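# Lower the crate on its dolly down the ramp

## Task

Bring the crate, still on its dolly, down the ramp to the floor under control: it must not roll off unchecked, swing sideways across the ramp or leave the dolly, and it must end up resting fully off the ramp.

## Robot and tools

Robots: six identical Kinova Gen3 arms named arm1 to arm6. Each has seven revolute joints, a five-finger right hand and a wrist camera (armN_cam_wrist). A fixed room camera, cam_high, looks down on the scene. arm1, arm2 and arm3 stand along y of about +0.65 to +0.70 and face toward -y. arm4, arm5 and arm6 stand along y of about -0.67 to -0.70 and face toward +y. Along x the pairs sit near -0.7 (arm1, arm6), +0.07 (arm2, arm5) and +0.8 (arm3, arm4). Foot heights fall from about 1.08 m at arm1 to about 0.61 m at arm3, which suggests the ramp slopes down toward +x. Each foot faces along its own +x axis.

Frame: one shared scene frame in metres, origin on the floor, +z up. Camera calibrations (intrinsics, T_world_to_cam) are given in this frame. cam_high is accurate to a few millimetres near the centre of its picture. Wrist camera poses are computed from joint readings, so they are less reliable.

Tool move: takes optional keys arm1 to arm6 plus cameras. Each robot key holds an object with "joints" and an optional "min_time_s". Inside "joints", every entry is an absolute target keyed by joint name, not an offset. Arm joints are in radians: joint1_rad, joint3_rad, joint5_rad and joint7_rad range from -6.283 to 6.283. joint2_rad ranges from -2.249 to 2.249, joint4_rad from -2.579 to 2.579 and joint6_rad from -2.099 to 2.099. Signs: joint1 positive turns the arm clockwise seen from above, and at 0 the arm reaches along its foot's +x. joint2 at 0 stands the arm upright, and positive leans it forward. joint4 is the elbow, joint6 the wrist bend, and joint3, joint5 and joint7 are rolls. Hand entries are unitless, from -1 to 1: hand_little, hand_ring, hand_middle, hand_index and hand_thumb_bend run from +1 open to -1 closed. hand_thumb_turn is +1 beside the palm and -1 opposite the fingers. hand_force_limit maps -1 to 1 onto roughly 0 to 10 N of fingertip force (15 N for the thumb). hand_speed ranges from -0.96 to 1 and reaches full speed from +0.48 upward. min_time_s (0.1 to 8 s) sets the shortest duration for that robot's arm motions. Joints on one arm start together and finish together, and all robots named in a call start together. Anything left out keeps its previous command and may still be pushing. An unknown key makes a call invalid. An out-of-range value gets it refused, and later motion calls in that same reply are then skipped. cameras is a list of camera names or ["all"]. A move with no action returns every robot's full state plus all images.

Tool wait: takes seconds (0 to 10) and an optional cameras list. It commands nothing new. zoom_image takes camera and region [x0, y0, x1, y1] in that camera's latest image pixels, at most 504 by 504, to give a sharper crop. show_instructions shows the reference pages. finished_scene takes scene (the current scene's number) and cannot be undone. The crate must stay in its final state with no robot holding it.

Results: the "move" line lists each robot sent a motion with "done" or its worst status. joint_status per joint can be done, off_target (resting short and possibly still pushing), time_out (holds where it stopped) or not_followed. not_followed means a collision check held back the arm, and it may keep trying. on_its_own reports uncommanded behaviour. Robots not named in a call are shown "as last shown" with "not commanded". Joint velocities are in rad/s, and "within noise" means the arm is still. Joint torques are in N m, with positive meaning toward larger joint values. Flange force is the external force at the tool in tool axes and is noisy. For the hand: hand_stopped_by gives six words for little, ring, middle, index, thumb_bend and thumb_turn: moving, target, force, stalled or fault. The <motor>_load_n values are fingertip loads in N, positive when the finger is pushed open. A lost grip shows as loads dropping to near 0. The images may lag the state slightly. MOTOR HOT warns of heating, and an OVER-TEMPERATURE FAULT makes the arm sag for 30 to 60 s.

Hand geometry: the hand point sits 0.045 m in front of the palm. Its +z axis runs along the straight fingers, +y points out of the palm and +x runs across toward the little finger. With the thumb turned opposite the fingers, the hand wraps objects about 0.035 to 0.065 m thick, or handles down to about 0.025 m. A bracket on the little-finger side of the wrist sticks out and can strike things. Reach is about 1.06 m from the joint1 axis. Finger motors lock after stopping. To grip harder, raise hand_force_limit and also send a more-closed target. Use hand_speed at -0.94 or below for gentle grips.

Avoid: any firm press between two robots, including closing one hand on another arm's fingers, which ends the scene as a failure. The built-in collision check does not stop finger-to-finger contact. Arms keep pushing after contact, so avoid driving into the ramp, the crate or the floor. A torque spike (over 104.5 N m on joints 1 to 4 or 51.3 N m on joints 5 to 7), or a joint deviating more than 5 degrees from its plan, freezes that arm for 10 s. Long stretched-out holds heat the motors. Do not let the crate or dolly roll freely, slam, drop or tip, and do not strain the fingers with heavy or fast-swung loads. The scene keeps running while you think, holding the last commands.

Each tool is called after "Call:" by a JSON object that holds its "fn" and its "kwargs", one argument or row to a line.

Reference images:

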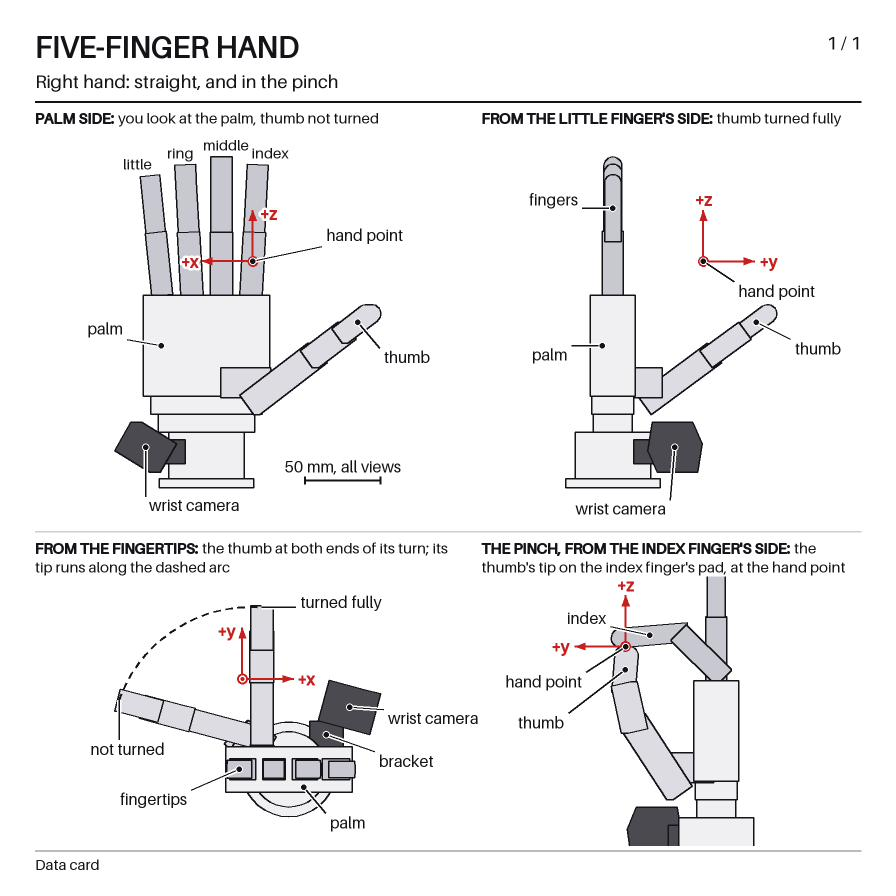

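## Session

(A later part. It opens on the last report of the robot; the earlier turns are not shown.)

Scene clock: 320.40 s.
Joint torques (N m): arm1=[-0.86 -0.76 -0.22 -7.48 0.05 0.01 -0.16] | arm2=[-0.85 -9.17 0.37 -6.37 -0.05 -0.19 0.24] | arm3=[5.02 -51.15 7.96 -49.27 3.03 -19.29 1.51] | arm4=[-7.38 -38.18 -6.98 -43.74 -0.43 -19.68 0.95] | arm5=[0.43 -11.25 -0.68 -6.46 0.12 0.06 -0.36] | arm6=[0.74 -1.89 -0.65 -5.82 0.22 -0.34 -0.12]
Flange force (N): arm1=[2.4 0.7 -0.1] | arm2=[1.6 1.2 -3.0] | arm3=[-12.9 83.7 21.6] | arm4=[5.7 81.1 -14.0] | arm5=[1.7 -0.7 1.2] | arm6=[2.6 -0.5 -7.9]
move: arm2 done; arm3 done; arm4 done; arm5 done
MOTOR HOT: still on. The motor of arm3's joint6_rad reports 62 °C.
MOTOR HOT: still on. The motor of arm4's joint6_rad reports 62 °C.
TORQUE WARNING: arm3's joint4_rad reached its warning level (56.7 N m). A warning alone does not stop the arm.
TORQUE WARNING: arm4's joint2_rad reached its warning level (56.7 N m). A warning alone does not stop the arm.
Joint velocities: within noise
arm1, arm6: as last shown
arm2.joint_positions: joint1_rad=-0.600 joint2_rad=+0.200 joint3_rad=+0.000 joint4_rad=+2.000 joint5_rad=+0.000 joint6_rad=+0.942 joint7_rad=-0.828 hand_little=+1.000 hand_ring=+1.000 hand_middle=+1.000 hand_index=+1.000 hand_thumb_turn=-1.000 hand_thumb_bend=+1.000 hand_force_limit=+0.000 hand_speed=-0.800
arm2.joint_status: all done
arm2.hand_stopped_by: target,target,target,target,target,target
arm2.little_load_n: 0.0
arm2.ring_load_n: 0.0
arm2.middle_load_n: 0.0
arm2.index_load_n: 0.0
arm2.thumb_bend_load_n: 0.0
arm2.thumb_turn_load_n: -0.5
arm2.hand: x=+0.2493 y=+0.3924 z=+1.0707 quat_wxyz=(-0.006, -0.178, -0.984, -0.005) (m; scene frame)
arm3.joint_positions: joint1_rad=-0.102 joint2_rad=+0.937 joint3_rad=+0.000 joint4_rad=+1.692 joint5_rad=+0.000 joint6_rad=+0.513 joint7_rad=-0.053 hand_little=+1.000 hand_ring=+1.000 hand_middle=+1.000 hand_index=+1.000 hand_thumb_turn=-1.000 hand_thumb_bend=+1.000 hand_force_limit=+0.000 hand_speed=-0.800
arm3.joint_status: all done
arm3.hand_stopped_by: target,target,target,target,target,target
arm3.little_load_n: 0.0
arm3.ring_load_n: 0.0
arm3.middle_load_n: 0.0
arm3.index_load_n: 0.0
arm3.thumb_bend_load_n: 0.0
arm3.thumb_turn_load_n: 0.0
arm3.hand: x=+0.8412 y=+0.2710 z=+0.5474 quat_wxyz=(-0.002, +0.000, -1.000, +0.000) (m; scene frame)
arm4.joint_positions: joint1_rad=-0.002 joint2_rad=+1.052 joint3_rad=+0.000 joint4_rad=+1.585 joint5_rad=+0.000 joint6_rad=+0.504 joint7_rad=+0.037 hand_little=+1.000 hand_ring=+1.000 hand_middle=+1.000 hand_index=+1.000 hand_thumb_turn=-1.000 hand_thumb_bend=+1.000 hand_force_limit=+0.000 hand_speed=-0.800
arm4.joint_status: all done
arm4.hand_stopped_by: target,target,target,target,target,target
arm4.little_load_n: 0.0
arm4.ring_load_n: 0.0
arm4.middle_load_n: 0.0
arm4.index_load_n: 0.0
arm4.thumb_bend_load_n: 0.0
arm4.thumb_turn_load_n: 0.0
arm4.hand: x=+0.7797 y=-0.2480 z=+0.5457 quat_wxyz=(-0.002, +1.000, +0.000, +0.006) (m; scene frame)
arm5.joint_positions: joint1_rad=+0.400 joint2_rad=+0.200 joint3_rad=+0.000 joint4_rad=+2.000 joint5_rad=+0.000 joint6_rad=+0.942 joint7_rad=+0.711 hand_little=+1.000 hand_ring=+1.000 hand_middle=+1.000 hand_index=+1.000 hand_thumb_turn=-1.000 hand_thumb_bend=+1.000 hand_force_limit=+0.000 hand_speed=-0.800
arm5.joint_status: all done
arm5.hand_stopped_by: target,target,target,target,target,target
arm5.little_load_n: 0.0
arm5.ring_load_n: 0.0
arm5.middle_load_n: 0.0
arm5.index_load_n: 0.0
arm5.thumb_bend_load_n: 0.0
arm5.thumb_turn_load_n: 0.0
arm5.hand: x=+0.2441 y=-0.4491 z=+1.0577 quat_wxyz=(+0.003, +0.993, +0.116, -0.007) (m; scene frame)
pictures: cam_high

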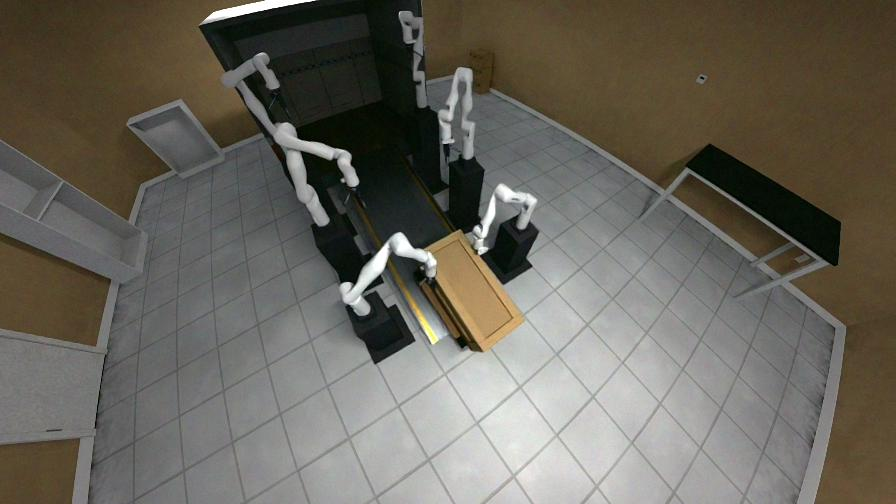

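Call:
{"fn": "move", "kwargs": {
  "arm3": {"joints":{"joint1_rad":-0.2620,"joint2_rad":0.9796,"joint4_rad":1.6659,"joint6_rad":0.4961,"joint7_rad":-0.2136},"min_time_s":3},
  "arm4": {"joints":{"joint1_rad":0.1496,"joint2_rad":1.1028,"joint4_rad":1.5289,"joint6_rad":0.5099,"joint7_rad":0.1891},"min_time_s":3}
}}

Call:
{"fn": "move", "kwargs": {
  "arm3": {"joints":{"joint1_rad":-0.4129,"joint2_rad":1.0386,"joint4_rad":1.5853,"joint6_rad":0.5177,"joint7_rad":-0.3645},"min_time_s":3},
  "arm4": {"joints":{"joint1_rad":0.2923,"joint2_rad":1.1700,"joint4_rad":1.4169,"joint6_rad":0.5547,"joint7_rad":0.3318},"min_time_s":3},
  "cameras": ["cam_high"]
}}

Scene clock: 324.40 s.
Joint torques (N m): arm1=[-0.88 -0.78 -0.25 -7.53 0.06 -0.02 -0.19] | arm2=[-0.92 -9.13 0.35 -6.31 -0.08 -0.22 0.26] | arm3=[13.52 -39.41 16.28 -37.7 5.33 -15.12 2.11] | arm4=[-12.46 -30.31 -11.68 -37.63 -0.67 -17.82 1.76] | arm5=[0.36 -11.42 -0.67 -6.45 0.15 0.08 -0.33] | arm6=[0.71 -1.94 -0.59 -5.82 0.23 -0.35 -0.08]
Flange force (N): arm1=[2.5 0.5 0.0] | arm2=[1.6 1.0 -3.2] | arm3=[-19.9 71.5 4.1] | arm4=[2.9 74.9 -27.5] | arm5=[2.0 -1.0 1.5] | arm6=[2.4 -0.8 -8.0]
move: arm3 done; arm4 done
MOTOR HOT: still on. The motor of arm3's joint6_rad reports 63 °C.
MOTOR HOT: still on. The motor of arm4's joint6_rad reports 62 °C.
Joint velocities: within noise
arm1, arm2, arm5, arm6: as last shown
arm1.thumb_bend_load_n: -0.5
arm2.thumb_turn_load_n: 0.0
arm3.joint_positions: joint1_rad=-0.262 joint2_rad=+0.980 joint3_rad=+0.000 joint4_rad=+1.666 joint5_rad=+0.000 joint6_rad=+0.496 joint7_rad=-0.214 hand_little=+1.000 hand_ring=+1.000 hand_middle=+1.000 hand_index=+1.000 hand_thumb_turn=-1.000 hand_thumb_bend=+1.000 hand_force_limit=+0.000 hand_speed=-0.800
arm3.joint_status: all done
arm3.hand_stopped_by: target,target,target,target,target,target
arm3.little_load_n: 0.0
arm3.ring_load_n: 0.0
arm3.middle_load_n: 0.0
arm3.index_load_n: 0.0
arm3.thumb_bend_load_n: 0.0
arm3.thumb_turn_load_n: 0.0
arm3.hand: x=+0.9212 y=+0.2720 z=+0.5305 quat_wxyz=(-0.002, +0.000, -1.000, +0.000) (m; scene frame)
arm4.joint_positions: joint1_rad=+0.150 joint2_rad=+1.103 joint3_rad=+0.000 joint4_rad=+1.529 joint5_rad=+0.000 joint6_rad=+0.510 joint7_rad=+0.189 hand_little=+1.000 hand_ring=+1.000 hand_middle=+1.000 hand_index=+1.000 hand_thumb_turn=-1.000 hand_thumb_bend=+1.000 hand_force_limit=+0.000 hand_speed=-0.800
arm4.joint_status: all done
arm4.hand_stopped_by: target,target,target,target,target,target
arm4.little_load_n: 0.0
arm4.ring_load_n: 0.0
arm4.middle_load_n: 0.0
arm4.index_load_n: 0.0
arm4.thumb_bend_load_n: 0.0
arm4.thumb_turn_load_n: 0.0
arm4.hand: x=+0.8597 y=-0.2491 z=+0.5289 quat_wxyz=(-0.002, +1.000, -0.001, +0.006) (m; scene frame)
pictures: none

Scene clock: 327.70 s.
Joint torques (N m): arm1=[-0.89 -0.75 -0.2 -7.47 0.06 0 -0.15] | arm2=[-0.86 -9.13 0.39 -6.31 -0.08 -0.19 0.24] | arm3=[22.36 -33.66 24.48 -34.14 7.39 -14.44 2.44] | arm4=[-20.45 -25.9 -19.08 -35.37 -2.76 -17.79 1.8] | arm5=[0.43 -11.36 -0.7 -6.41 0.1 0.11 -0.33] | arm6=[0.69 -2.01 -0.68 -5.85 0.2 -0.34 -0.12]
Flange force (N): arm1=[2.3 0.8 -0.2] | arm2=[1.5 1.1 -3.2] | arm3=[-25.1 76.8 -9.2] | arm4=[5.0 79.3 -38.3] | arm5=[1.9 -1.0 1.5] | arm6=[2.8 -0.6 -7.9]
move: arm3 done; arm4 done
MOTOR HOT: still on. The motor of arm3's joint6_rad reports 62 °C.
MOTOR HOT: still on. The motor of arm4's joint6_rad reports 62 °C.
Joint velocities: within noise
arm1.joint_positions: joint1_rad=-0.750 joint2_rad=-0.300 joint3_rad=+0.000 joint4_rad=+1.600 joint5_rad=+0.000 joint6_rad=+1.840 joint7_rad=-0.920 hand_little=+1.000 hand_ring=+1.000 hand_middle=+1.000 hand_index=+1.000 hand_thumb_turn=-1.000 hand_thumb_bend=+1.000 hand_force_limit=+0.000 hand_speed=-0.800
arm1.joint_status: not commanded
arm1.hand_stopped_by: target,target,target,target,target,target
arm1.little_load_n: 0.0
arm1.ring_load_n: 0.0
arm1.middle_load_n: 0.0
arm1.index_load_n: 0.0
arm1.thumb_bend_load_n: -0.5
arm1.thumb_turn_load_n: 0.0
arm1.hand: x=-0.5522 y=+0.5684 z=+1.5274 quat_wxyz=(-0.007, -0.047, -0.999, +0.004) (m; scene frame)
arm2, arm5: as last shown
arm3.joint_positions: joint1_rad=-0.413 joint2_rad=+1.039 joint3_rad=+0.000 joint4_rad=+1.585 joint5_rad=+0.000 joint6_rad=+0.518 joint7_rad=-0.365 hand_little=+1.000 hand_ring=+1.000 hand_middle=+1.000 hand_index=+1.000 hand_thumb_turn=-1.000 hand_thumb_bend=+1.000 hand_force_limit=+0.000 hand_speed=-0.800
arm3.joint_status: all done
arm3.hand_stopped_by: target,target,target,target,target,target
arm3.little_load_n: 0.0
arm3.ring_load_n: 0.0
arm3.middle_load_n: 0.0
arm3.index_load_n: 0.0
arm3.thumb_bend_load_n: 0.0
arm3.thumb_turn_load_n: 0.0
arm3.hand: x=+1.0013 y=+0.2720 z=+0.5131 quat_wxyz=(-0.002, +0.000, -1.000, +0.000) (m; scene frame)
arm4.joint_positions: joint1_rad=+0.292 joint2_rad=+1.170 joint3_rad=+0.000 joint4_rad=+1.417 joint5_rad=+0.000 joint6_rad=+0.555 joint7_rad=+0.332 hand_little=+1.000 hand_ring=+1.000 hand_middle=+1.000 hand_index=+1.000 hand_thumb_turn=-1.000 hand_thumb_bend=+1.000 hand_force_limit=+0.000 hand_speed=-0.800
arm4.joint_status: all done
arm4.hand_stopped_by: target,target,target,target,target,target
arm4.little_load_n: 0.0
arm4.ring_load_n: 0.0
arm4.middle_load_n: 0.0
arm4.index_load_n: 0.0
arm4.thumb_bend_load_n: 0.0
arm4.thumb_turn_load_n: 0.0
arm4.hand: x=+0.9397 y=-0.2493 z=+0.5113 quat_wxyz=(-0.002, +1.000, +0.000, +0.006) (m; scene frame)
arm6.joint_positions: joint1_rad=+0.650 joint2_rad=-0.300 joint3_rad=+0.000 joint4_rad=+1.600 joint5_rad=+0.000 joint6_rad=+1.840 joint7_rad=+0.731 hand_little=+1.000 hand_ring=+1.000 hand_middle=+1.000 hand_index=+1.000 hand_thumb_turn=-1.000 hand_thumb_bend=+1.000 hand_force_limit=+0.000 hand_speed=-0.800
arm6.joint_status: not commanded
arm6.hand_stopped_by: target,target,target,target,target,target
arm6.little_load_n: 0.0
arm6.ring_load_n: 0.0
arm6.middle_load_n: 0.0
arm6.index_load_n: 0.0
arm6.thumb_bend_load_n: 0.0
arm6.thumb_turn_load_n: 0.0
arm6.hand: x=-0.5455 y=-0.6162 z=+1.4646 quat_wxyz=(-0.004, +0.999, +0.047, +0.002) (m; scene frame)
pictures: cam_high

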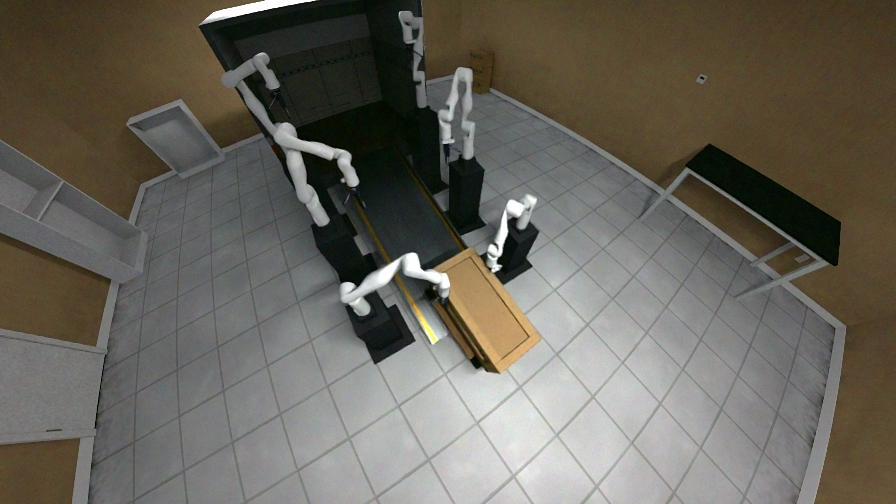

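Call:
{"fn": "move", "kwargs": {
  "arm3": {"joints":{"joint1_rad":-0.5491,"joint2_rad":1.1118,"joint4_rad":1.4540,"joint6_rad":0.5758,"joint7_rad":-0.5007},"min_time_s":3},
  "arm4": {"joints":{"joint1_rad":0.4216,"joint2_rad":1.2536,"joint4_rad":1.2501,"joint6_rad":0.6379,"joint7_rad":0.4611},"min_time_s":3}
}}

Call:
{"fn": "move", "kwargs": {
  "arm3": {"joints":{"joint1_rad":-0.6684,"joint2_rad":1.2044,"joint4_rad":1.2672,"joint6_rad":0.6700,"joint7_rad":-0.6200},"min_time_s":3},
  "arm4": {"joints":{"joint1_rad":0.5357,"joint2_rad":1.3637,"joint4_rad":1.0137,"joint6_rad":0.7642,"joint7_rad":0.5752},"min_time_s":3},
  "cameras": ["cam_high"]
}}

Scene clock: 331.93 s.
Joint torques (N m): arm1=[-0.84 -0.73 -0.2 -7.48 0.05 -0.01 -0.16] | arm2=[-0.89 -9.14 0.36 -6.35 -0.1 -0.23 0.27] | arm3=[27.17 -38.26 28.19 -29.48 8.64 -11.42 2.32] | arm4=[-24.98 -27.6 -21.66 -30.26 -4.27 -15.54 1.78] | arm5=[0.39 -11.23 -0.65 -6.44 0.18 0.07 -0.28] | arm6=[0.65 -1.93 -0.62 -5.87 0.23 -0.31 -0.09]
Flange force (N): arm1=[2.4 0.8 -0.2] | arm2=[1.6 1.2 -3.2] | arm3=[-25.2 70.7 3.1] | arm4=[5.6 72.1 -31.2] | arm5=[1.6 -0.9 1.2] | arm6=[2.5 -0.6 -7.7]
move: arm3 done; arm4 done
MOTOR HOT: still on. The motor of arm3's joint6_rad reports 62 °C.
MOTOR HOT: still on. The motor of arm4's joint4_rad reports 62 °C.
Joint velocities: within noise
arm1, arm2, arm5, arm6: as last shown
arm1.thumb_bend_load_n: 0.0
arm2.little_load_n: -0.5
arm2.thumb_turn_load_n: -0.5
arm3.joint_positions: joint1_rad=-0.549 joint2_rad=+1.112 joint3_rad=+0.000 joint4_rad=+1.454 joint5_rad=+0.000 joint6_rad=+0.576 joint7_rad=-0.501 hand_little=+1.000 hand_ring=+1.000 hand_middle=+1.000 hand_index=+1.000 hand_thumb_turn=-1.000 hand_thumb_bend=+1.000 hand_force_limit=+0.000 hand_speed=-0.800
arm3.joint_status: all done
arm3.hand_stopped_by: target,target,target,target,target,target
arm3.little_load_n: 0.0
arm3.ring_load_n: 0.0
arm3.middle_load_n: 0.0
arm3.index_load_n: 0.0
arm3.thumb_bend_load_n: 0.0
arm3.thumb_turn_load_n: 0.0
arm3.hand: x=+1.0813 y=+0.2720 z=+0.4958 quat_wxyz=(-0.002, +0.000, -1.000, +0.000) (m; scene frame)
arm4.joint_positions: joint1_rad=+0.422 joint2_rad=+1.254 joint3_rad=+0.000 joint4_rad=+1.250 joint5_rad=+0.000 joint6_rad=+0.638 joint7_rad=+0.461 hand_little=+1.000 hand_ring=+1.000 hand_middle=+1.000 hand_index=+1.000 hand_thumb_turn=-1.000 hand_thumb_bend=+1.000 hand_force_limit=+0.000 hand_speed=-0.800
arm4.joint_status: all done
arm4.hand_stopped_by: target,target,target,target,target,target
arm4.little_load_n: 0.0
arm4.ring_load_n: 0.0
arm4.middle_load_n: 0.0
arm4.index_load_n: 0.0
arm4.thumb_bend_load_n: 0.0
arm4.thumb_turn_load_n: 0.0
arm4.hand: x=+1.0196 y=-0.2494 z=+0.4940 quat_wxyz=(-0.002, +1.000, -0.001, +0.006) (m; scene frame)
pictures: none

Scene clock: 335.23 s.
Joint torques (N m): arm1=[-0.87 -0.76 -0.2 -7.48 0.05 -0.02 -0.16] | arm2=[-0.88 -9.13 0.35 -6.36 -0.08 -0.2 0.24] | arm3=[31.2 -40.18 30.1 -25.83 9.96 -9.38 2.19] | arm4=[-29.42 -27.67 -23 -24.44 -6.46 -13.21 1.54] | arm5=[0.43 -11.24 -0.72 -6.45 0.1 0.09 -0.3] | arm6=[0.72 -1.9 -0.61 -5.88 0.26 -0.34 -0.05]
Flange force (N): arm1=[2.4 0.7 -0.2] | arm2=[1.7 1.2 -3.1] | arm3=[-24.0 67.1 7.3] | arm4=[8.4 65.2 -26.6] | arm5=[1.6 -0.8 1.3] | arm6=[2.2 -0.7 -7.7]
move: arm3 done; arm4 done
MOTOR HOT: still on. The motor of arm3's joint6_rad reports 62 °C.
MOTOR HOT: still on. The motor of arm4's joint4_rad reports 63 °C.
Joint velocities: within noise
arm1, arm2, arm5, arm6: as last shown
arm1.index_load_n: 0.5
arm2.little_load_n: 0.0
arm2.thumb_turn_load_n: 0.0
arm3.joint_positions: joint1_rad=-0.668 joint2_rad=+1.204 joint3_rad=+0.000 joint4_rad=+1.267 joint5_rad=+0.000 joint6_rad=+0.670 joint7_rad=-0.620 hand_little=+1.000 hand_ring=+1.000 hand_middle=+1.000 hand_index=+1.000 hand_thumb_turn=-1.000 hand_thumb_bend=+1.000 hand_force_limit=+0.000 hand_speed=-0.800
arm3.joint_status: all done
arm3.hand_stopped_by: target,target,target,target,target,target
arm3.little_load_n: 0.0
arm3.ring_load_n: 0.0
arm3.middle_load_n: 0.0
arm3.index_load_n: 0.0
arm3.thumb_bend_load_n: 0.0
arm3.thumb_turn_load_n: 0.0
arm3.hand: x=+1.1613 y=+0.2720 z=+0.4778 quat_wxyz=(-0.002, +0.000, -1.000, +0.000) (m; scene frame)
arm4.joint_positions: joint1_rad=+0.536 joint2_rad=+1.364 joint3_rad=+0.000 joint4_rad=+1.014 joint5_rad=+0.000 joint6_rad=+0.764 joint7_rad=+0.575 hand_little=+1.000 hand_ring=+1.000 hand_middle=+1.000 hand_index=+1.000 hand_thumb_turn=-1.000 hand_thumb_bend=+1.000 hand_force_limit=+0.000 hand_speed=-0.800
arm4.joint_status: all done
arm4.hand_stopped_by: target,target,target,target,target,target
arm4.little_load_n: 0.0
arm4.ring_load_n: 0.0
arm4.middle_load_n: 0.0
arm4.index_load_n: 0.0
arm4.thumb_bend_load_n: 0.0
arm4.thumb_turn_load_n: 0.0
arm4.hand: x=+1.0996 y=-0.2495 z=+0.4758 quat_wxyz=(-0.002, +1.000, -0.001, +0.006) (m; scene frame)
pictures: cam_high

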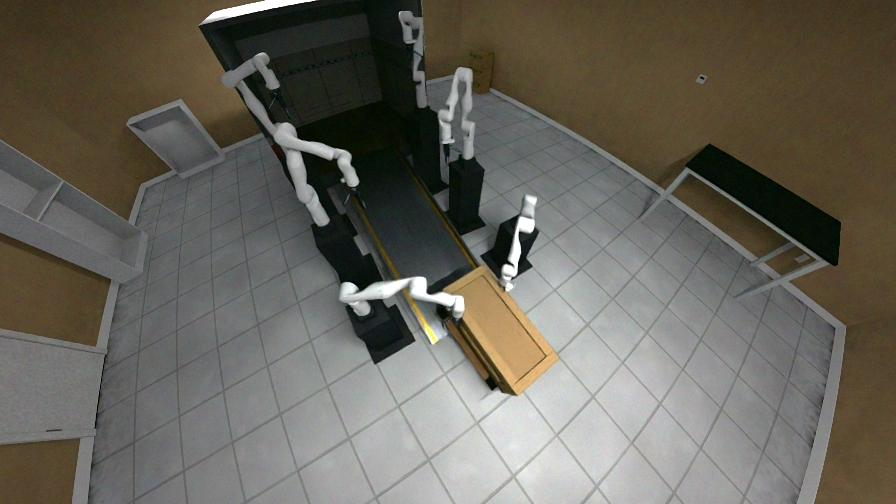

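Call:
{"fn": "zoom_image", "kwargs": {
  "camera": "cam_high",
  "region": [400, 230, 580, 410]
}}

Scaled by 2.800 from the camera's 896x504 image, which has a finer 1280x720 frame.

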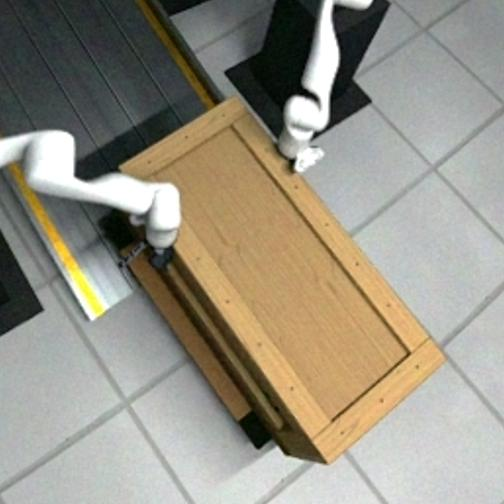

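Call:
{"fn": "move", "kwargs": {
  "arm3": {"joints":{"joint1_rad":-0.7708,"joint2_rad":1.3254,"joint4_rad":1.0087,"joint6_rad":0.8075,"joint7_rad":-0.7224},"min_time_s":3},
  "arm4": {"joints":{"joint1_rad":0.6348,"joint2_rad":1.5256,"joint4_rad":0.6532,"joint6_rad":0.9629,"joint7_rad":0.6743},"min_time_s":3},
  "cameras": ["cam_high","arm3_cam_wrist","arm4_cam_wrist"]
}}

Scene clock: 341.47 s.
Joint torques (N m): arm1=[-0.87 -0.75 -0.19 -7.45 0.05 -0.01 -0.2] | arm2=[-0.91 -9.1 0.34 -6.33 -0.1 -0.19 0.25] | arm3=[34.86 -37.76 29.17 -22.51 11.33 -8.33 2.2] | arm4=[-33.73 -29.21 -21.03 -18.75 -9.07 -10.88 1.09] | arm5=[0.47 -11.29 -0.79 -6.47 0.17 0.04 -0.29] | arm6=[0.76 -1.91 -0.65 -5.84 0.23 -0.29 -0.07]
Flange force (N): arm1=[2.4 0.6 -0.3] | arm2=[1.7 1.1 -3.2] | arm3=[-20.6 67.1 1.7] | arm4=[15.9 55.5 -18.6] | arm5=[1.6 -0.9 1.2] | arm6=[2.5 -0.6 -7.7]
move: arm3 done; arm4 done
MOTOR HOT: still on. The motor of arm3's joint6_rad reports 61 °C.
MOTOR HOT: still on. The motor of arm4's joint4_rad reports 63 °C.
TORQUE WARNING: arm3's joint1_rad reached its warning level (56.7 N m). A warning alone does not stop the arm.
Joint velocities: within noise
arm1, arm2, arm5, arm6: as last shown
arm1.index_load_n: 0.0
arm3.joint_positions: joint1_rad=-0.771 joint2_rad=+1.325 joint3_rad=+0.000 joint4_rad=+1.009 joint5_rad=+0.000 joint6_rad=+0.807 joint7_rad=-0.722 hand_little=+1.000 hand_ring=+1.000 hand_middle=+1.000 hand_index=+1.000 hand_thumb_turn=-1.000 hand_thumb_bend=+1.000 hand_force_limit=+0.000 hand_speed=-0.800
arm3.joint_status: all done
arm3.hand_stopped_by: target,target,target,target,target,target
arm3.little_load_n: 0.0
arm3.ring_load_n: 0.0
arm3.middle_load_n: 0.0
arm3.index_load_n: 0.0
arm3.thumb_bend_load_n: 0.0
arm3.thumb_turn_load_n: 0.0
arm3.hand: x=+1.2413 y=+0.2721 z=+0.4586 quat_wxyz=(-0.002, +0.000, -1.000, +0.000) (m; scene frame)
arm4.joint_positions: joint1_rad=+0.635 joint2_rad=+1.526 joint3_rad=+0.000 joint4_rad=+0.653 joint5_rad=+0.000 joint6_rad=+0.963 joint7_rad=+0.674 hand_little=+1.000 hand_ring=+1.000 hand_middle=+1.000 hand_index=+1.000 hand_thumb_turn=-1.000 hand_thumb_bend=+1.000 hand_force_limit=+0.000 hand_speed=-0.800
arm4.joint_status: all done
arm4.hand_stopped_by: target,target,target,target,target,target
arm4.little_load_n: 0.0
arm4.ring_load_n: 0.0
arm4.middle_load_n: 0.0
arm4.index_load_n: 0.0
arm4.thumb_bend_load_n: 0.0
arm4.thumb_turn_load_n: 0.0
arm4.hand: x=+1.1796 y=-0.2496 z=+0.4566 quat_wxyz=(-0.002, +1.000, -0.001, +0.006) (m; scene frame)
pictures: arm3_cam_wrist, arm4_cam_wrist, cam_high
camera_calibration:
arm3_cam_wrist: T_world_to_cam=[[-0.245646, 0.96856, 0.0393785, 0.0237551], [0.844044, 0.193735, 0.500057, -1.32659], [0.476706, 0.156074, -0.865097, -0.125642], [0, 0, 0, 1]] pos_world=[1.18543, 0.253608, 0.55374]
arm4_cam_wrist: T_world_to_cam=[[0.316946, -0.948413, 0.00763638, -0.623284], [-0.815756, -0.268489, 0.512304, 0.662186], [-0.483826, -0.168602, -0.85877, 1.03752], [0, 0, 0, 1]] pos_world=[1.23971, -0.238412, 0.556512]

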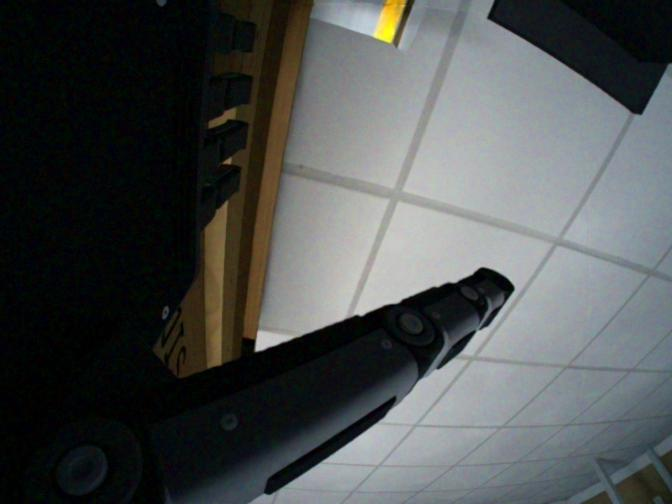

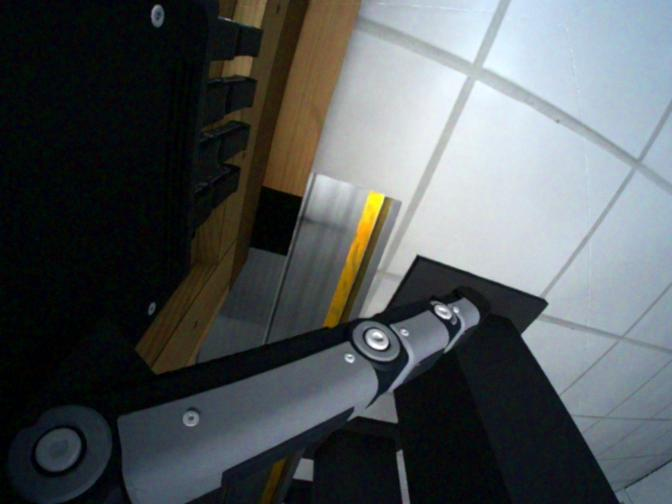

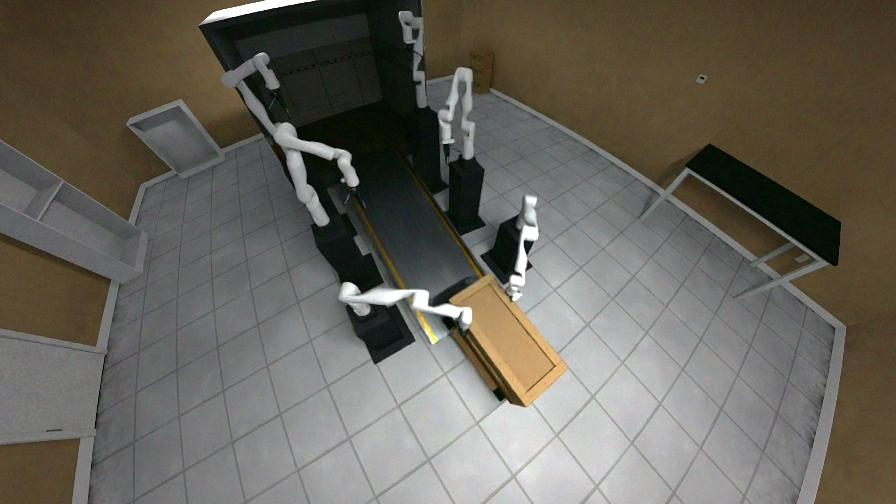

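Call:
{"fn": "move", "kwargs": {
  "arm3": {"joints":{"joint1_rad":-0.7996,"joint2_rad":1.3727,"joint4_rad":0.9058,"joint6_rad":0.8631,"joint7_rad":-0.7512},"min_time_s":1.5},
  "arm4": {"joints":{"joint1_rad":0.6629,"joint2_rad":1.6033,"joint4_rad":0.4776,"joint6_rad":1.0607,"joint7_rad":0.7024},"min_time_s":1.5}
}}

Call:
{"fn": "move", "kwargs": {
  "arm3": {"joints":{"joint1_rad":-0.8216,"joint2_rad":1.4148,"joint4_rad":0.8124,"joint6_rad":0.9144,"joint7_rad":-0.7732},"min_time_s":1.5},
  "arm4": {"joints":{"joint1_rad":0.6844,"joint2_rad":1.6992,"joint4_rad":0.2581,"joint6_rad":1.1843,"joint7_rad":0.7239},"min_time_s":1.5},
  "cameras": ["arm4_cam_wrist","cam_high"]
}}

Scene clock: 345.03 s.
Joint torques (N m): arm1=[-0.86 -0.74 -0.22 -7.48 0.06 0 -0.16] | arm2=[-0.88 -9.13 0.38 -6.32 -0.08 -0.19 0.29] | arm3=[37.29 -36.08 29.29 -20.33 12.03 -7.47 2.12] | arm4=[-35.29 -26.75 -19.13 -16.45 -9.92 -10.87 1.24] | arm5=[0.35 -11.32 -0.71 -6.48 0.11 0.04 -0.26] | arm6=[0.77 -1.95 -0.68 -5.87 0.21 -0.35 -0.12]
Flange force (N): arm1=[2.4 0.7 -0.1] | arm2=[1.5 1.2 -3.1] | arm3=[-22.6 66.4 0.0] | arm4=no reading | arm5=[1.7 -0.9 1.3] | arm6=[2.7 -0.5 -7.8]
move: arm3 done; arm4 done
MOTOR HOT: still on. The motor of arm3's joint6_rad reports 60 °C.
MOTOR HOT: still on. The motor of arm4's joint4_rad reports 63 °C.
Joint velocities: within noise
arm1, arm2, arm5, arm6: as last shown
arm2.ring_load_n: 0.5
arm3.joint_positions: joint1_rad=-0.800 joint2_rad=+1.373 joint3_rad=+0.000 joint4_rad=+0.906 joint5_rad=+0.000 joint6_rad=+0.863 joint7_rad=-0.751 hand_little=+1.000 hand_ring=+1.000 hand_middle=+1.000 hand_index=+1.000 hand_thumb_turn=-1.000 hand_thumb_bend=+1.000 hand_force_limit=+0.000 hand_speed=-0.800
arm3.joint_status: all done
arm3.hand_stopped_by: target,target,target,target,target,target
arm3.little_load_n: 0.0
arm3.ring_load_n: 0.0
arm3.middle_load_n: 0.0
arm3.index_load_n: 0.0
arm3.thumb_bend_load_n: 0.0
arm3.thumb_turn_load_n: 0.0
arm3.hand: x=+1.2665 y=+0.2722 z=+0.4523 quat_wxyz=(-0.002, +0.000, -1.000, +0.000) (m; scene frame)
arm4.joint_positions: joint1_rad=+0.663 joint2_rad=+1.603 joint3_rad=+0.000 joint4_rad=+0.478 joint5_rad=+0.000 joint6_rad=+1.061 joint7_rad=+0.702 hand_little=+1.000 hand_ring=+1.000 hand_middle=+1.000 hand_index=+1.000 hand_thumb_turn=-1.000 hand_thumb_bend=+1.000 hand_force_limit=+0.000 hand_speed=-0.800
arm4.joint_status: all done
arm4.hand_stopped_by: target,target,target,target,target,target
arm4.little_load_n: 0.0
arm4.ring_load_n: 0.0
arm4.middle_load_n: 0.0
arm4.index_load_n: 0.0
arm4.thumb_bend_load_n: 0.0
arm4.thumb_turn_load_n: 0.0
arm4.hand: x=+1.2047 y=-0.2497 z=+0.4503 quat_wxyz=(-0.002, +1.000, +0.000, +0.006) (m; scene frame)
pictures: none

Scene clock: 346.83 s.
Joint torques (N m): arm1=[-0.87 -0.76 -0.24 -7.48 0.07 0 -0.16] | arm2=[-0.88 -9.09 0.36 -6.32 -0.07 -0.18 0.26] | arm3=[39.59 -37.12 29.44 -19.94 12.92 -7.14 2.22] | arm4=[-36.55 -25.36 -16.25 -14.31 -11.07 -11.09 1.12] | arm5=[0.39 -11.31 -0.62 -6.47 0.16 0.1 -0.3] | arm6=[0.77 -1.91 -0.65 -5.78 0.18 -0.34 -0.13]
Flange force (N): arm1=[2.4 0.6 -0.2] | arm2=[1.6 1.2 -3.2] | arm3=[-23.8 67.4 1.4] | arm4=no reading | arm5=[1.6 -0.9 1.5] | arm6=[2.7 -0.5 -8.1]
move: arm3 done; arm4 done
MOTOR HOT: still on. The motor of arm3's joint6_rad reports 60 °C.
MOTOR HOT: still on. The motor of arm4's joint4_rad reports 63 °C.
Joint velocities: within noise
arm1, arm2, arm5, arm6: as last shown
arm2.ring_load_n: 0.0
arm2.thumb_turn_load_n: 0.5
arm3.joint_positions: joint1_rad=-0.822 joint2_rad=+1.415 joint3_rad=+0.000 joint4_rad=+0.812 joint5_rad=+0.000 joint6_rad=+0.914 joint7_rad=-0.773 hand_little=+1.000 hand_ring=+1.000 hand_middle=+1.000 hand_index=+1.000 hand_thumb_turn=-1.000 hand_thumb_bend=+1.000 hand_force_limit=+0.000 hand_speed=-0.800
arm3.joint_status: all done
arm3.hand_stopped_by: target,target,target,target,target,target
arm3.little_load_n: 0.0
arm3.ring_load_n: 0.0
arm3.middle_load_n: 0.0
arm3.index_load_n: 0.0
arm3.thumb_bend_load_n: 0.0
arm3.thumb_turn_load_n: 0.0
arm3.hand: x=+1.2865 y=+0.2722 z=+0.4475 quat_wxyz=(-0.002, +0.000, -1.000, +0.000) (m; scene frame)
arm4.joint_positions: joint1_rad=+0.684 joint2_rad=+1.699 joint3_rad=+0.000 joint4_rad=+0.258 joint5_rad=+0.000 joint6_rad=+1.184 joint7_rad=+0.724 hand_little=+1.000 hand_ring=+1.000 hand_middle=+1.000 hand_index=+1.000 hand_thumb_turn=-1.000 hand_thumb_bend=+1.000 hand_force_limit=+0.000 hand_speed=-0.800
arm4.joint_status: all done
arm4.hand_stopped_by: target,target,target,target,target,target
arm4.little_load_n: 0.0
arm4.ring_load_n: 0.0
arm4.middle_load_n: 0.0
arm4.index_load_n: 0.0
arm4.thumb_bend_load_n: 0.0
arm4.thumb_turn_load_n: 0.0
arm4.hand: x=+1.2247 y=-0.2497 z=+0.4453 quat_wxyz=(-0.002, +1.000, -0.001, +0.006) (m; scene frame)
pictures: arm4_cam_wrist, cam_high
camera_calibration:
arm4_cam_wrist: T_world_to_cam=[[0.316995, -0.948395, 0.00778719, -0.637634], [-0.815832, -0.268481, 0.512187, 0.704929], [-0.483665, -0.168714, -0.858838, 1.04944], [0, 0, 0, 1]] pos_world=[1.28481, -0.238412, 0.545213]

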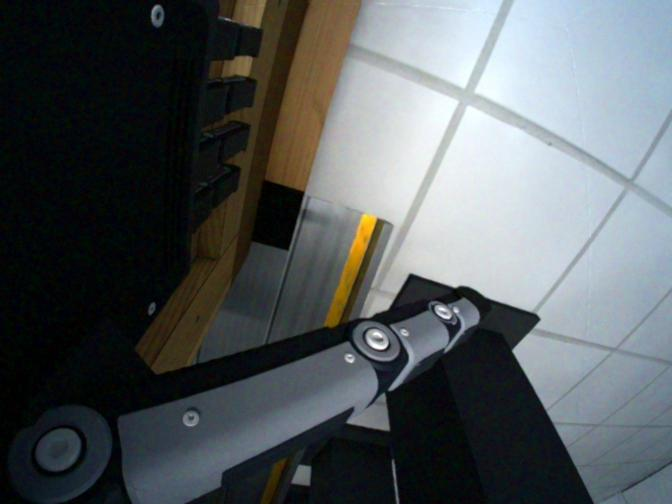

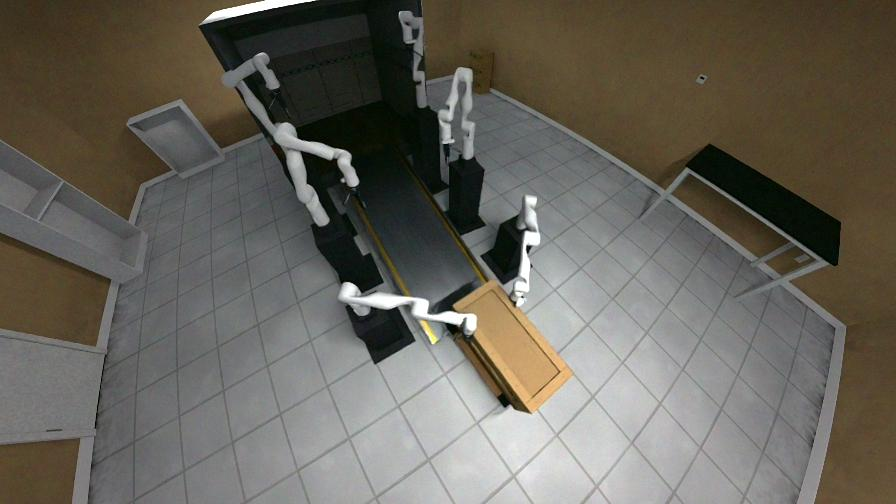

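Call:
{"fn": "move", "kwargs": {
  "arm3": {"joints":{"joint1_rad":-0.8245,"joint2_rad":1.4095,"joint4_rad":0.8268,"joint6_rad":0.9053,"joint7_rad":-0.7761},"min_time_s":2},
  "arm4": {"joints":{"joint1_rad":0.6863,"joint2_rad":1.6873,"joint4_rad":0.2869,"joint6_rad":1.1674,"joint7_rad":0.7258},"min_time_s":2},
  "cameras": ["arm4_cam_wrist"]
}}

Scene clock: 350.00 s.
Joint torques (N m): arm1=[-0.87 -0.77 -0.24 -7.49 0.07 0.01 -0.15] | arm2=[-0.84 -9.14 0.4 -6.35 -0.09 -0.22 0.25] | arm3=[18.93 -31.92 14.32 -12.26 6.06 -2.61 1.21] | arm4=[-22.66 -27.38 -10.58 -8.04 -6.74 -2.91 1.44] | arm5=[0.38 -11.27 -0.74 -6.47 0.16 0.05 -0.37] | arm6=[0.72 -1.99 -0.65 -5.88 0.23 -0.35 -0.11]
Flange force (N): arm1=[2.4 0.6 -0.1] | arm2=[1.5 1.2 -3.2] | arm3=[-14.0 29.9 4.4] | arm4=no reading | arm5=[1.9 -0.6 1.3] | arm6=[2.6 -0.6 -7.8]
move: arm3 done; arm4 done
MOTOR HOT: still on. The motor of arm3's joint6_rad reports 59 °C.
MOTOR HOT: still on. The motor of arm4's joint4_rad reports 63 °C.
Joint velocities: within noise
arm1, arm6: as last shown
arm2.joint_positions: joint1_rad=-0.600 joint2_rad=+0.200 joint3_rad=+0.000 joint4_rad=+2.000 joint5_rad=+0.000 joint6_rad=+0.942 joint7_rad=-0.828 hand_little=+1.000 hand_ring=+1.000 hand_middle=+1.000 hand_index=+1.000 hand_thumb_turn=-1.000 hand_thumb_bend=+1.000 hand_force_limit=+0.000 hand_speed=-0.800
arm2.joint_status: not commanded
arm2.hand_stopped_by: target,target,target,target,target,target
arm2.little_load_n: 0.0
arm2.ring_load_n: 0.0
arm2.middle_load_n: 0.0
arm2.index_load_n: 0.0
arm2.thumb_bend_load_n: 0.0
arm2.thumb_turn_load_n: 0.0
arm2.hand: x=+0.2493 y=+0.3924 z=+1.0707 quat_wxyz=(-0.006, -0.178, -0.984, -0.005) (m; scene frame)
arm3.joint_positions: joint1_rad=-0.824 joint2_rad=+1.409 joint3_rad=+0.000 joint4_rad=+0.827 joint5_rad=+0.000 joint6_rad=+0.905 joint7_rad=-0.776 hand_little=+1.000 hand_ring=+1.000 hand_middle=+1.000 hand_index=+1.000 hand_thumb_turn=-1.000 hand_thumb_bend=+1.000 hand_force_limit=+0.000 hand_speed=-0.800
arm3.joint_status: all done
arm3.hand_stopped_by: target,target,target,target,target,target
arm3.little_load_n: 0.0
arm3.ring_load_n: 0.0
arm3.middle_load_n: 0.0
arm3.index_load_n: 0.0
arm3.thumb_bend_load_n: 0.0
arm3.thumb_turn_load_n: 0.0
arm3.hand: x=+1.2864 y=+0.2750 z=+0.4474 quat_wxyz=(-0.002, +0.000, -1.000, +0.000) (m; scene frame)
arm4.joint_positions: joint1_rad=+0.686 joint2_rad=+1.687 joint3_rad=+0.000 joint4_rad=+0.287 joint5_rad=+0.000 joint6_rad=+1.167 joint7_rad=+0.726 hand_little=+1.000 hand_ring=+1.000 hand_middle=+1.000 hand_index=+1.000 hand_thumb_turn=-1.000 hand_thumb_bend=+1.000 hand_force_limit=+0.000 hand_speed=-0.800
arm4.joint_status: all done
arm4.hand_stopped_by: target,target,target,target,target,target
arm4.little_load_n: 0.0
arm4.ring_load_n: 0.0
arm4.middle_load_n: 0.0
arm4.index_load_n: 0.0
arm4.thumb_bend_load_n: 0.0
arm4.thumb_turn_load_n: 0.0
arm4.hand: x=+1.2247 y=-0.2517 z=+0.4453 quat_wxyz=(-0.002, +1.000, -0.001, +0.006) (m; scene frame)
arm5.joint_positions: joint1_rad=+0.400 joint2_rad=+0.200 joint3_rad=+0.000 joint4_rad=+2.000 joint5_rad=+0.000 joint6_rad=+0.942 joint7_rad=+0.711 hand_little=+1.000 hand_ring=+1.000 hand_middle=+1.000 hand_index=+1.000 hand_thumb_turn=-1.000 hand_thumb_bend=+1.000 hand_force_limit=+0.000 hand_speed=-0.800
arm5.joint_status: not commanded
arm5.hand_stopped_by: target,target,target,target,target,target
arm5.little_load_n: 0.0
arm5.ring_load_n: 0.0
arm5.middle_load_n: 0.0
arm5.index_load_n: 0.0
arm5.thumb_bend_load_n: 0.0
arm5.thumb_turn_load_n: 0.0
arm5.hand: x=+0.2441 y=-0.4491 z=+1.0577 quat_wxyz=(+0.003, +0.993, +0.116, -0.007) (m; scene frame)
pictures: arm4_cam_wrist
camera_calibration:
arm4_cam_wrist: T_world_to_cam=[[0.317073, -0.94837, 0.00774016, -0.639598], [-0.815828, -0.26858, 0.512143, 0.704388], [-0.483622, -0.168701, -0.858866, 1.04907], [0, 0, 0, 1]] pos_world=[1.28481, -0.240412, 0.545213]

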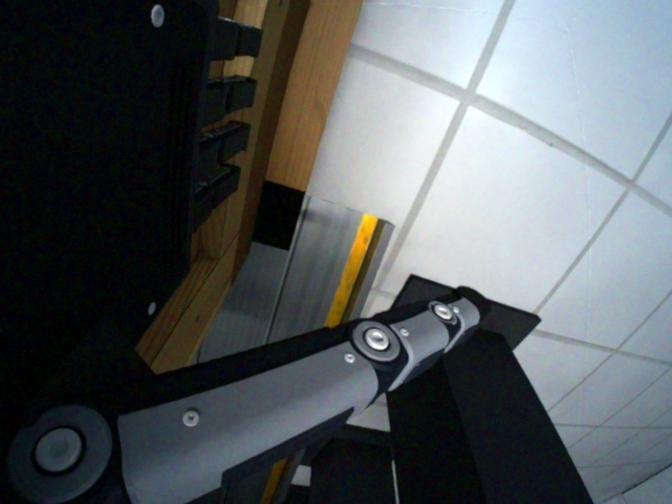

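Call:
{"fn": "move", "kwargs": {
  "arm3": {"joints":{"joint1_rad":-0.8261,"joint2_rad":1.4067,"joint4_rad":0.8344,"joint6_rad":0.9005,"joint7_rad":-0.7777},"min_time_s":2},
  "arm4": {"joints":{"joint1_rad":0.6877,"joint2_rad":1.6792,"joint4_rad":0.3068,"joint6_rad":1.1556,"joint7_rad":0.7272},"min_time_s":2},
  "cameras": ["arm4_cam_wrist"]
}}

Scene clock: 352.87 s.
Joint torques (N m): arm1=[-0.84 -0.76 -0.2 -7.47 0.06 -0.01 -0.15] | arm2=[-0.88 -9.13 0.36 -6.37 -0.06 -0.21 0.25] | arm3=[8.11 -25.39 5.98 -9.39 2.48 -2.23 0.89] | arm4=[-6.29 -28.31 -3.36 -9.23 -1.79 -3.78 0.58] | arm5=[0.3 -11.32 -0.67 -6.5 0.17 0.05 -0.3] | arm6=[0.76 -1.95 -0.66 -5.87 0.24 -0.35 -0.09]
Flange force (N): arm1=[2.3 0.7 -0.2] | arm2=[1.7 1.2 -3.1] | arm3=[-2.9 17.1 -4.6] | arm4=no reading | arm5=[1.8 -0.7 1.4] | arm6=[2.5 -0.6 -7.8]
move: arm3 done; arm4 done
MOTOR HOT: still on. The motor of arm3's joint6_rad reports 59 °C.
MOTOR HOT: still on. The motor of arm4's joint4_rad reports 62 °C.
Joint velocities: within noise
arm1, arm2, arm5, arm6: as last shown
arm2.ring_load_n: -0.5
arm2.middle_load_n: 0.5
arm3.joint_positions: joint1_rad=-0.826 joint2_rad=+1.407 joint3_rad=+0.000 joint4_rad=+0.834 joint5_rad=+0.000 joint6_rad=+0.900 joint7_rad=-0.778 hand_little=+1.000 hand_ring=+1.000 hand_middle=+1.000 hand_index=+1.000 hand_thumb_turn=-1.000 hand_thumb_bend=+1.000 hand_force_limit=+0.000 hand_speed=-0.800
arm3.joint_status: all done
arm3.hand_stopped_by: target,target,target,target,target,target
arm3.little_load_n: 0.0
arm3.ring_load_n: 0.0
arm3.middle_load_n: 0.0
arm3.index_load_n: 0.0
arm3.thumb_bend_load_n: 0.0
arm3.thumb_turn_load_n: 0.0
arm3.hand: x=+1.2864 y=+0.2765 z=+0.4474 quat_wxyz=(-0.002, +0.000, -1.000, +0.000) (m; scene frame)
arm4.joint_positions: joint1_rad=+0.688 joint2_rad=+1.679 joint3_rad=+0.000 joint4_rad=+0.307 joint5_rad=+0.000 joint6_rad=+1.156 joint7_rad=+0.727 hand_little=+1.000 hand_ring=+1.000 hand_middle=+1.000 hand_index=+1.000 hand_thumb_turn=-1.000 hand_thumb_bend=+1.000 hand_force_limit=+0.000 hand_speed=-0.800
arm4.joint_status: all done
arm4.hand_stopped_by: target,target,target,target,target,target
arm4.little_load_n: 0.0
arm4.ring_load_n: 0.0
arm4.middle_load_n: 0.0
arm4.index_load_n: 0.0
arm4.thumb_bend_load_n: 0.0
arm4.thumb_turn_load_n: 0.0
arm4.hand: x=+1.2247 y=-0.2532 z=+0.4453 quat_wxyz=(-0.002, +1.000, -0.001, +0.006) (m; scene frame)
arm5.thumb_bend_load_n: -0.5
pictures: arm4_cam_wrist
camera_calibration:
arm4_cam_wrist: T_world_to_cam=[[0.316995, -0.948395, 0.00778855, -0.640922], [-0.815857, -0.268489, 0.512144, 0.703962], [-0.483623, -0.168701, -0.858865, 1.04877], [0, 0, 0, 1]] pos_world=[1.28471, -0.241912, 0.545213]

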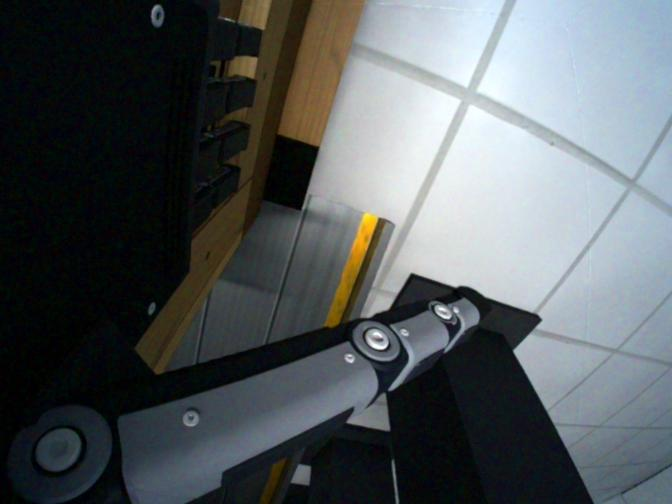

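Call:
{"fn": "move", "kwargs": {
  "cameras": ["arm4_cam_wrist","arm3_cam_wrist","cam_high"]
}}

Call:
{"fn": "zoom_image", "kwargs": {
  "camera": "cam_high",
  "region": [420, 250, 600, 430]
}}

Scene clock: 354.93 s.
Joint torques (N m): arm1=[-0.84 -0.77 -0.23 -7.5 0.08 -0.02 -0.17] | arm2=[-0.87 -9.12 0.4 -6.35 -0.09 -0.18 0.23] | arm3=[8.09 -25.35 5.93 -9.3 2.48 -2.31 0.9] | arm4=[-6.29 -28.28 -3.37 -9.23 -1.81 -3.77 0.6] | arm5=[0.38 -11.28 -0.65 -6.5 0.12 0.07 -0.33] | arm6=[0.74 -1.9 -0.69 -5.85 0.2 -0.33 -0.07]
Flange force (N): arm1=[2.4 0.6 -0.2] | arm2=[1.6 1.2 -3.1] | arm3=[-3.4 16.5 -4.6] | arm4=no reading | arm5=[1.6 -0.7 1.4] | arm6=[2.5 -0.5 -7.8]
MOTOR HOT: still on. The motor of arm3's joint6_rad reports 58 °C.
MOTOR HOT: still on. The motor of arm4's joint4_rad reports 62 °C.
Joint velocities: within noise
arm1.joint_positions: joint1_rad=-0.750 joint2_rad=-0.300 joint3_rad=+0.000 joint4_rad=+1.600 joint5_rad=+0.000 joint6_rad=+1.840 joint7_rad=-0.920 hand_little=+1.000 hand_ring=+1.000 hand_middle=+1.000 hand_index=+1.000 hand_thumb_turn=-1.000 hand_thumb_bend=+1.000 hand_force_limit=+0.000 hand_speed=-0.800
arm1.joint_status: not commanded
arm1.hand_stopped_by: target,target,target,target,target,target
arm1.little_load_n: 0.0
arm1.ring_load_n: 0.0
arm1.middle_load_n: 0.0
arm1.index_load_n: 0.0
arm1.thumb_bend_load_n: 0.0
arm1.thumb_turn_load_n: 0.0
arm1.hand: x=-0.5522 y=+0.5684 z=+1.5274 quat_wxyz=(-0.007, -0.047, -0.999, +0.004) (m; scene frame)
arm2.joint_positions: joint1_rad=-0.600 joint2_rad=+0.200 joint3_rad=+0.000 joint4_rad=+2.000 joint5_rad=+0.000 joint6_rad=+0.942 joint7_rad=-0.828 hand_little=+1.000 hand_ring=+1.000 hand_middle=+1.000 hand_index=+1.000 hand_thumb_turn=-1.000 hand_thumb_bend=+1.000 hand_force_limit=+0.000 hand_speed=-0.800
arm2.joint_status: not commanded
arm2.hand_stopped_by: target,target,target,target,target,target
arm2.little_load_n: 0.0
arm2.ring_load_n: 0.0
arm2.middle_load_n: 0.0
arm2.index_load_n: 0.0
arm2.thumb_bend_load_n: 0.0
arm2.thumb_turn_load_n: 0.0
arm2.hand: x=+0.2493 y=+0.3924 z=+1.0707 quat_wxyz=(-0.006, -0.178, -0.984, -0.005) (m; scene frame)
arm3.joint_positions: joint1_rad=-0.826 joint2_rad=+1.407 joint3_rad=+0.000 joint4_rad=+0.834 joint5_rad=+0.000 joint6_rad=+0.900 joint7_rad=-0.778 hand_little=+1.000 hand_ring=+1.000 hand_middle=+1.000 hand_index=+1.000 hand_thumb_turn=-1.000 hand_thumb_bend=+1.000 hand_force_limit=+0.000 hand_speed=-0.800
arm3.joint_status: all done
arm3.hand_stopped_by: target,target,target,target,target,target
arm3.little_load_n: 0.0
arm3.ring_load_n: 0.0
arm3.middle_load_n: 0.0
arm3.index_load_n: 0.0
arm3.thumb_bend_load_n: 0.0
arm3.thumb_turn_load_n: 0.0
arm3.hand: x=+1.2865 y=+0.2765 z=+0.4474 quat_wxyz=(-0.002, +0.000, -1.000, +0.000) (m; scene frame)
arm4.joint_positions: joint1_rad=+0.688 joint2_rad=+1.679 joint3_rad=+0.000 joint4_rad=+0.307 joint5_rad=+0.000 joint6_rad=+1.156 joint7_rad=+0.727 hand_little=+1.000 hand_ring=+1.000 hand_middle=+1.000 hand_index=+1.000 hand_thumb_turn=-1.000 hand_thumb_bend=+1.000 hand_force_limit=+0.000 hand_speed=-0.800
arm4.joint_status: all done
arm4.hand_stopped_by: target,target,target,target,target,target
arm4.little_load_n: 0.0
arm4.ring_load_n: 0.0
arm4.middle_load_n: 0.0
arm4.index_load_n: 0.0
arm4.thumb_bend_load_n: 0.0
arm4.thumb_turn_load_n: 0.0
arm4.hand: x=+1.2247 y=-0.2532 z=+0.4453 quat_wxyz=(-0.002, +1.000, -0.001, +0.006) (m; scene frame)
arm5.joint_positions: joint1_rad=+0.400 joint2_rad=+0.200 joint3_rad=+0.000 joint4_rad=+2.000 joint5_rad=+0.000 joint6_rad=+0.942 joint7_rad=+0.711 hand_little=+1.000 hand_ring=+1.000 hand_middle=+1.000 hand_index=+1.000 hand_thumb_turn=-1.000 hand_thumb_bend=+1.000 hand_force_limit=+0.000 hand_speed=-0.800
arm5.joint_status: not commanded
arm5.hand_stopped_by: target,target,target,target,target,target
arm5.little_load_n: 0.0
arm5.ring_load_n: 0.0
arm5.middle_load_n: 0.0
arm5.index_load_n: 0.0
arm5.thumb_bend_load_n: -0.5
arm5.thumb_turn_load_n: 0.0
arm5.hand: x=+0.2441 y=-0.4491 z=+1.0577 quat_wxyz=(+0.003, +0.993, +0.116, -0.007) (m; scene frame)
arm6.joint_positions: joint1_rad=+0.650 joint2_rad=-0.300 joint3_rad=+0.000 joint4_rad=+1.600 joint5_rad=+0.000 joint6_rad=+1.840 joint7_rad=+0.731 hand_little=+1.000 hand_ring=+1.000 hand_middle=+1.000 hand_index=+1.000 hand_thumb_turn=-1.000 hand_thumb_bend=+1.000 hand_force_limit=+0.000 hand_speed=-0.800
arm6.joint_status: not commanded
arm6.hand_stopped_by: target,target,target,target,target,target
arm6.little_load_n: 0.0
arm6.ring_load_n: 0.0
arm6.middle_load_n: 0.0
arm6.index_load_n: 0.0
arm6.thumb_bend_load_n: 0.0
arm6.thumb_turn_load_n: 0.0
arm6.hand: x=-0.5455 y=-0.6162 z=+1.4646 quat_wxyz=(-0.004, +0.999, +0.047, +0.002) (m; scene frame)
pictures: arm3_cam_wrist, arm4_cam_wrist, cam_high
camera_calibration:
arm3_cam_wrist: T_world_to_cam=[[-0.245669, 0.968547, 0.0395416, 0.0309555], [0.843911, 0.193629, 0.500322, -1.35986], [0.476929, 0.156283, -0.864936, -0.157934], [0, 0, 0, 1]] pos_world=[1.23053, 0.258009, 0.542539]
arm4_cam_wrist: T_world_to_cam=[[0.316995, -0.948395, 0.00778855, -0.640953], [-0.815857, -0.268489, 0.512144, 0.704044], [-0.483623, -0.168701, -0.858865, 1.04882], [0, 0, 0, 1]] pos_world=[1.28481, -0.241912, 0.545213]

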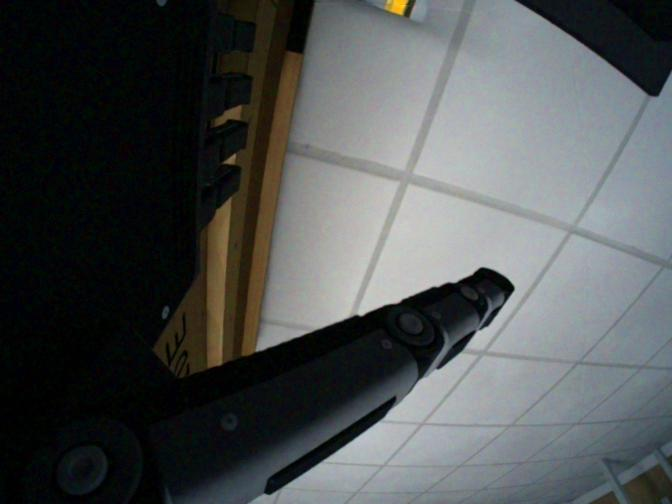

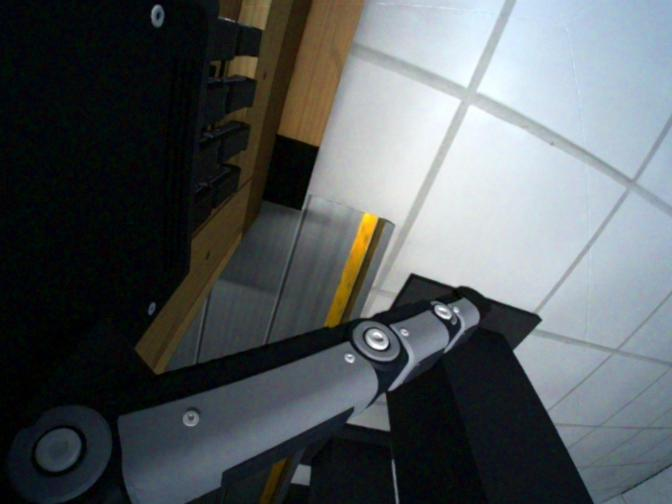

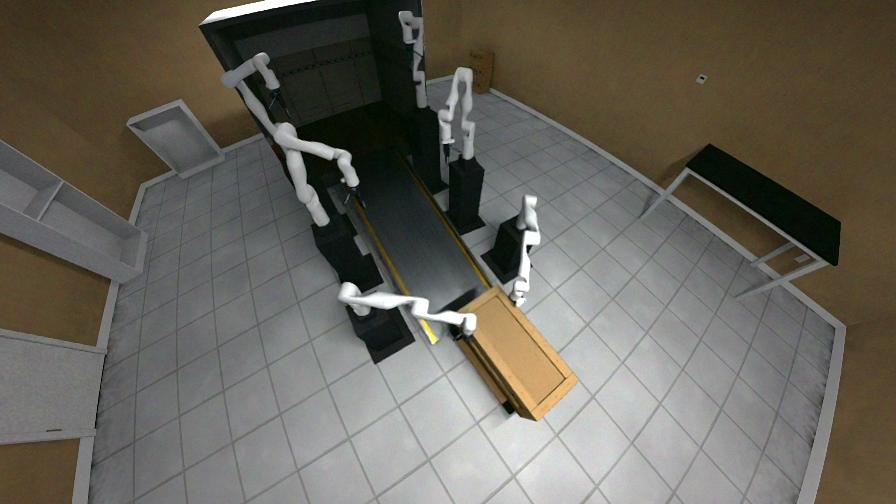

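Scaled by 2.800 from the camera's 896x504 image, which has a finer 1280x720 frame.

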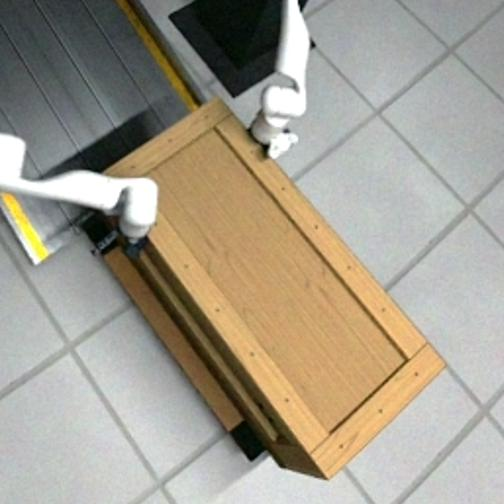

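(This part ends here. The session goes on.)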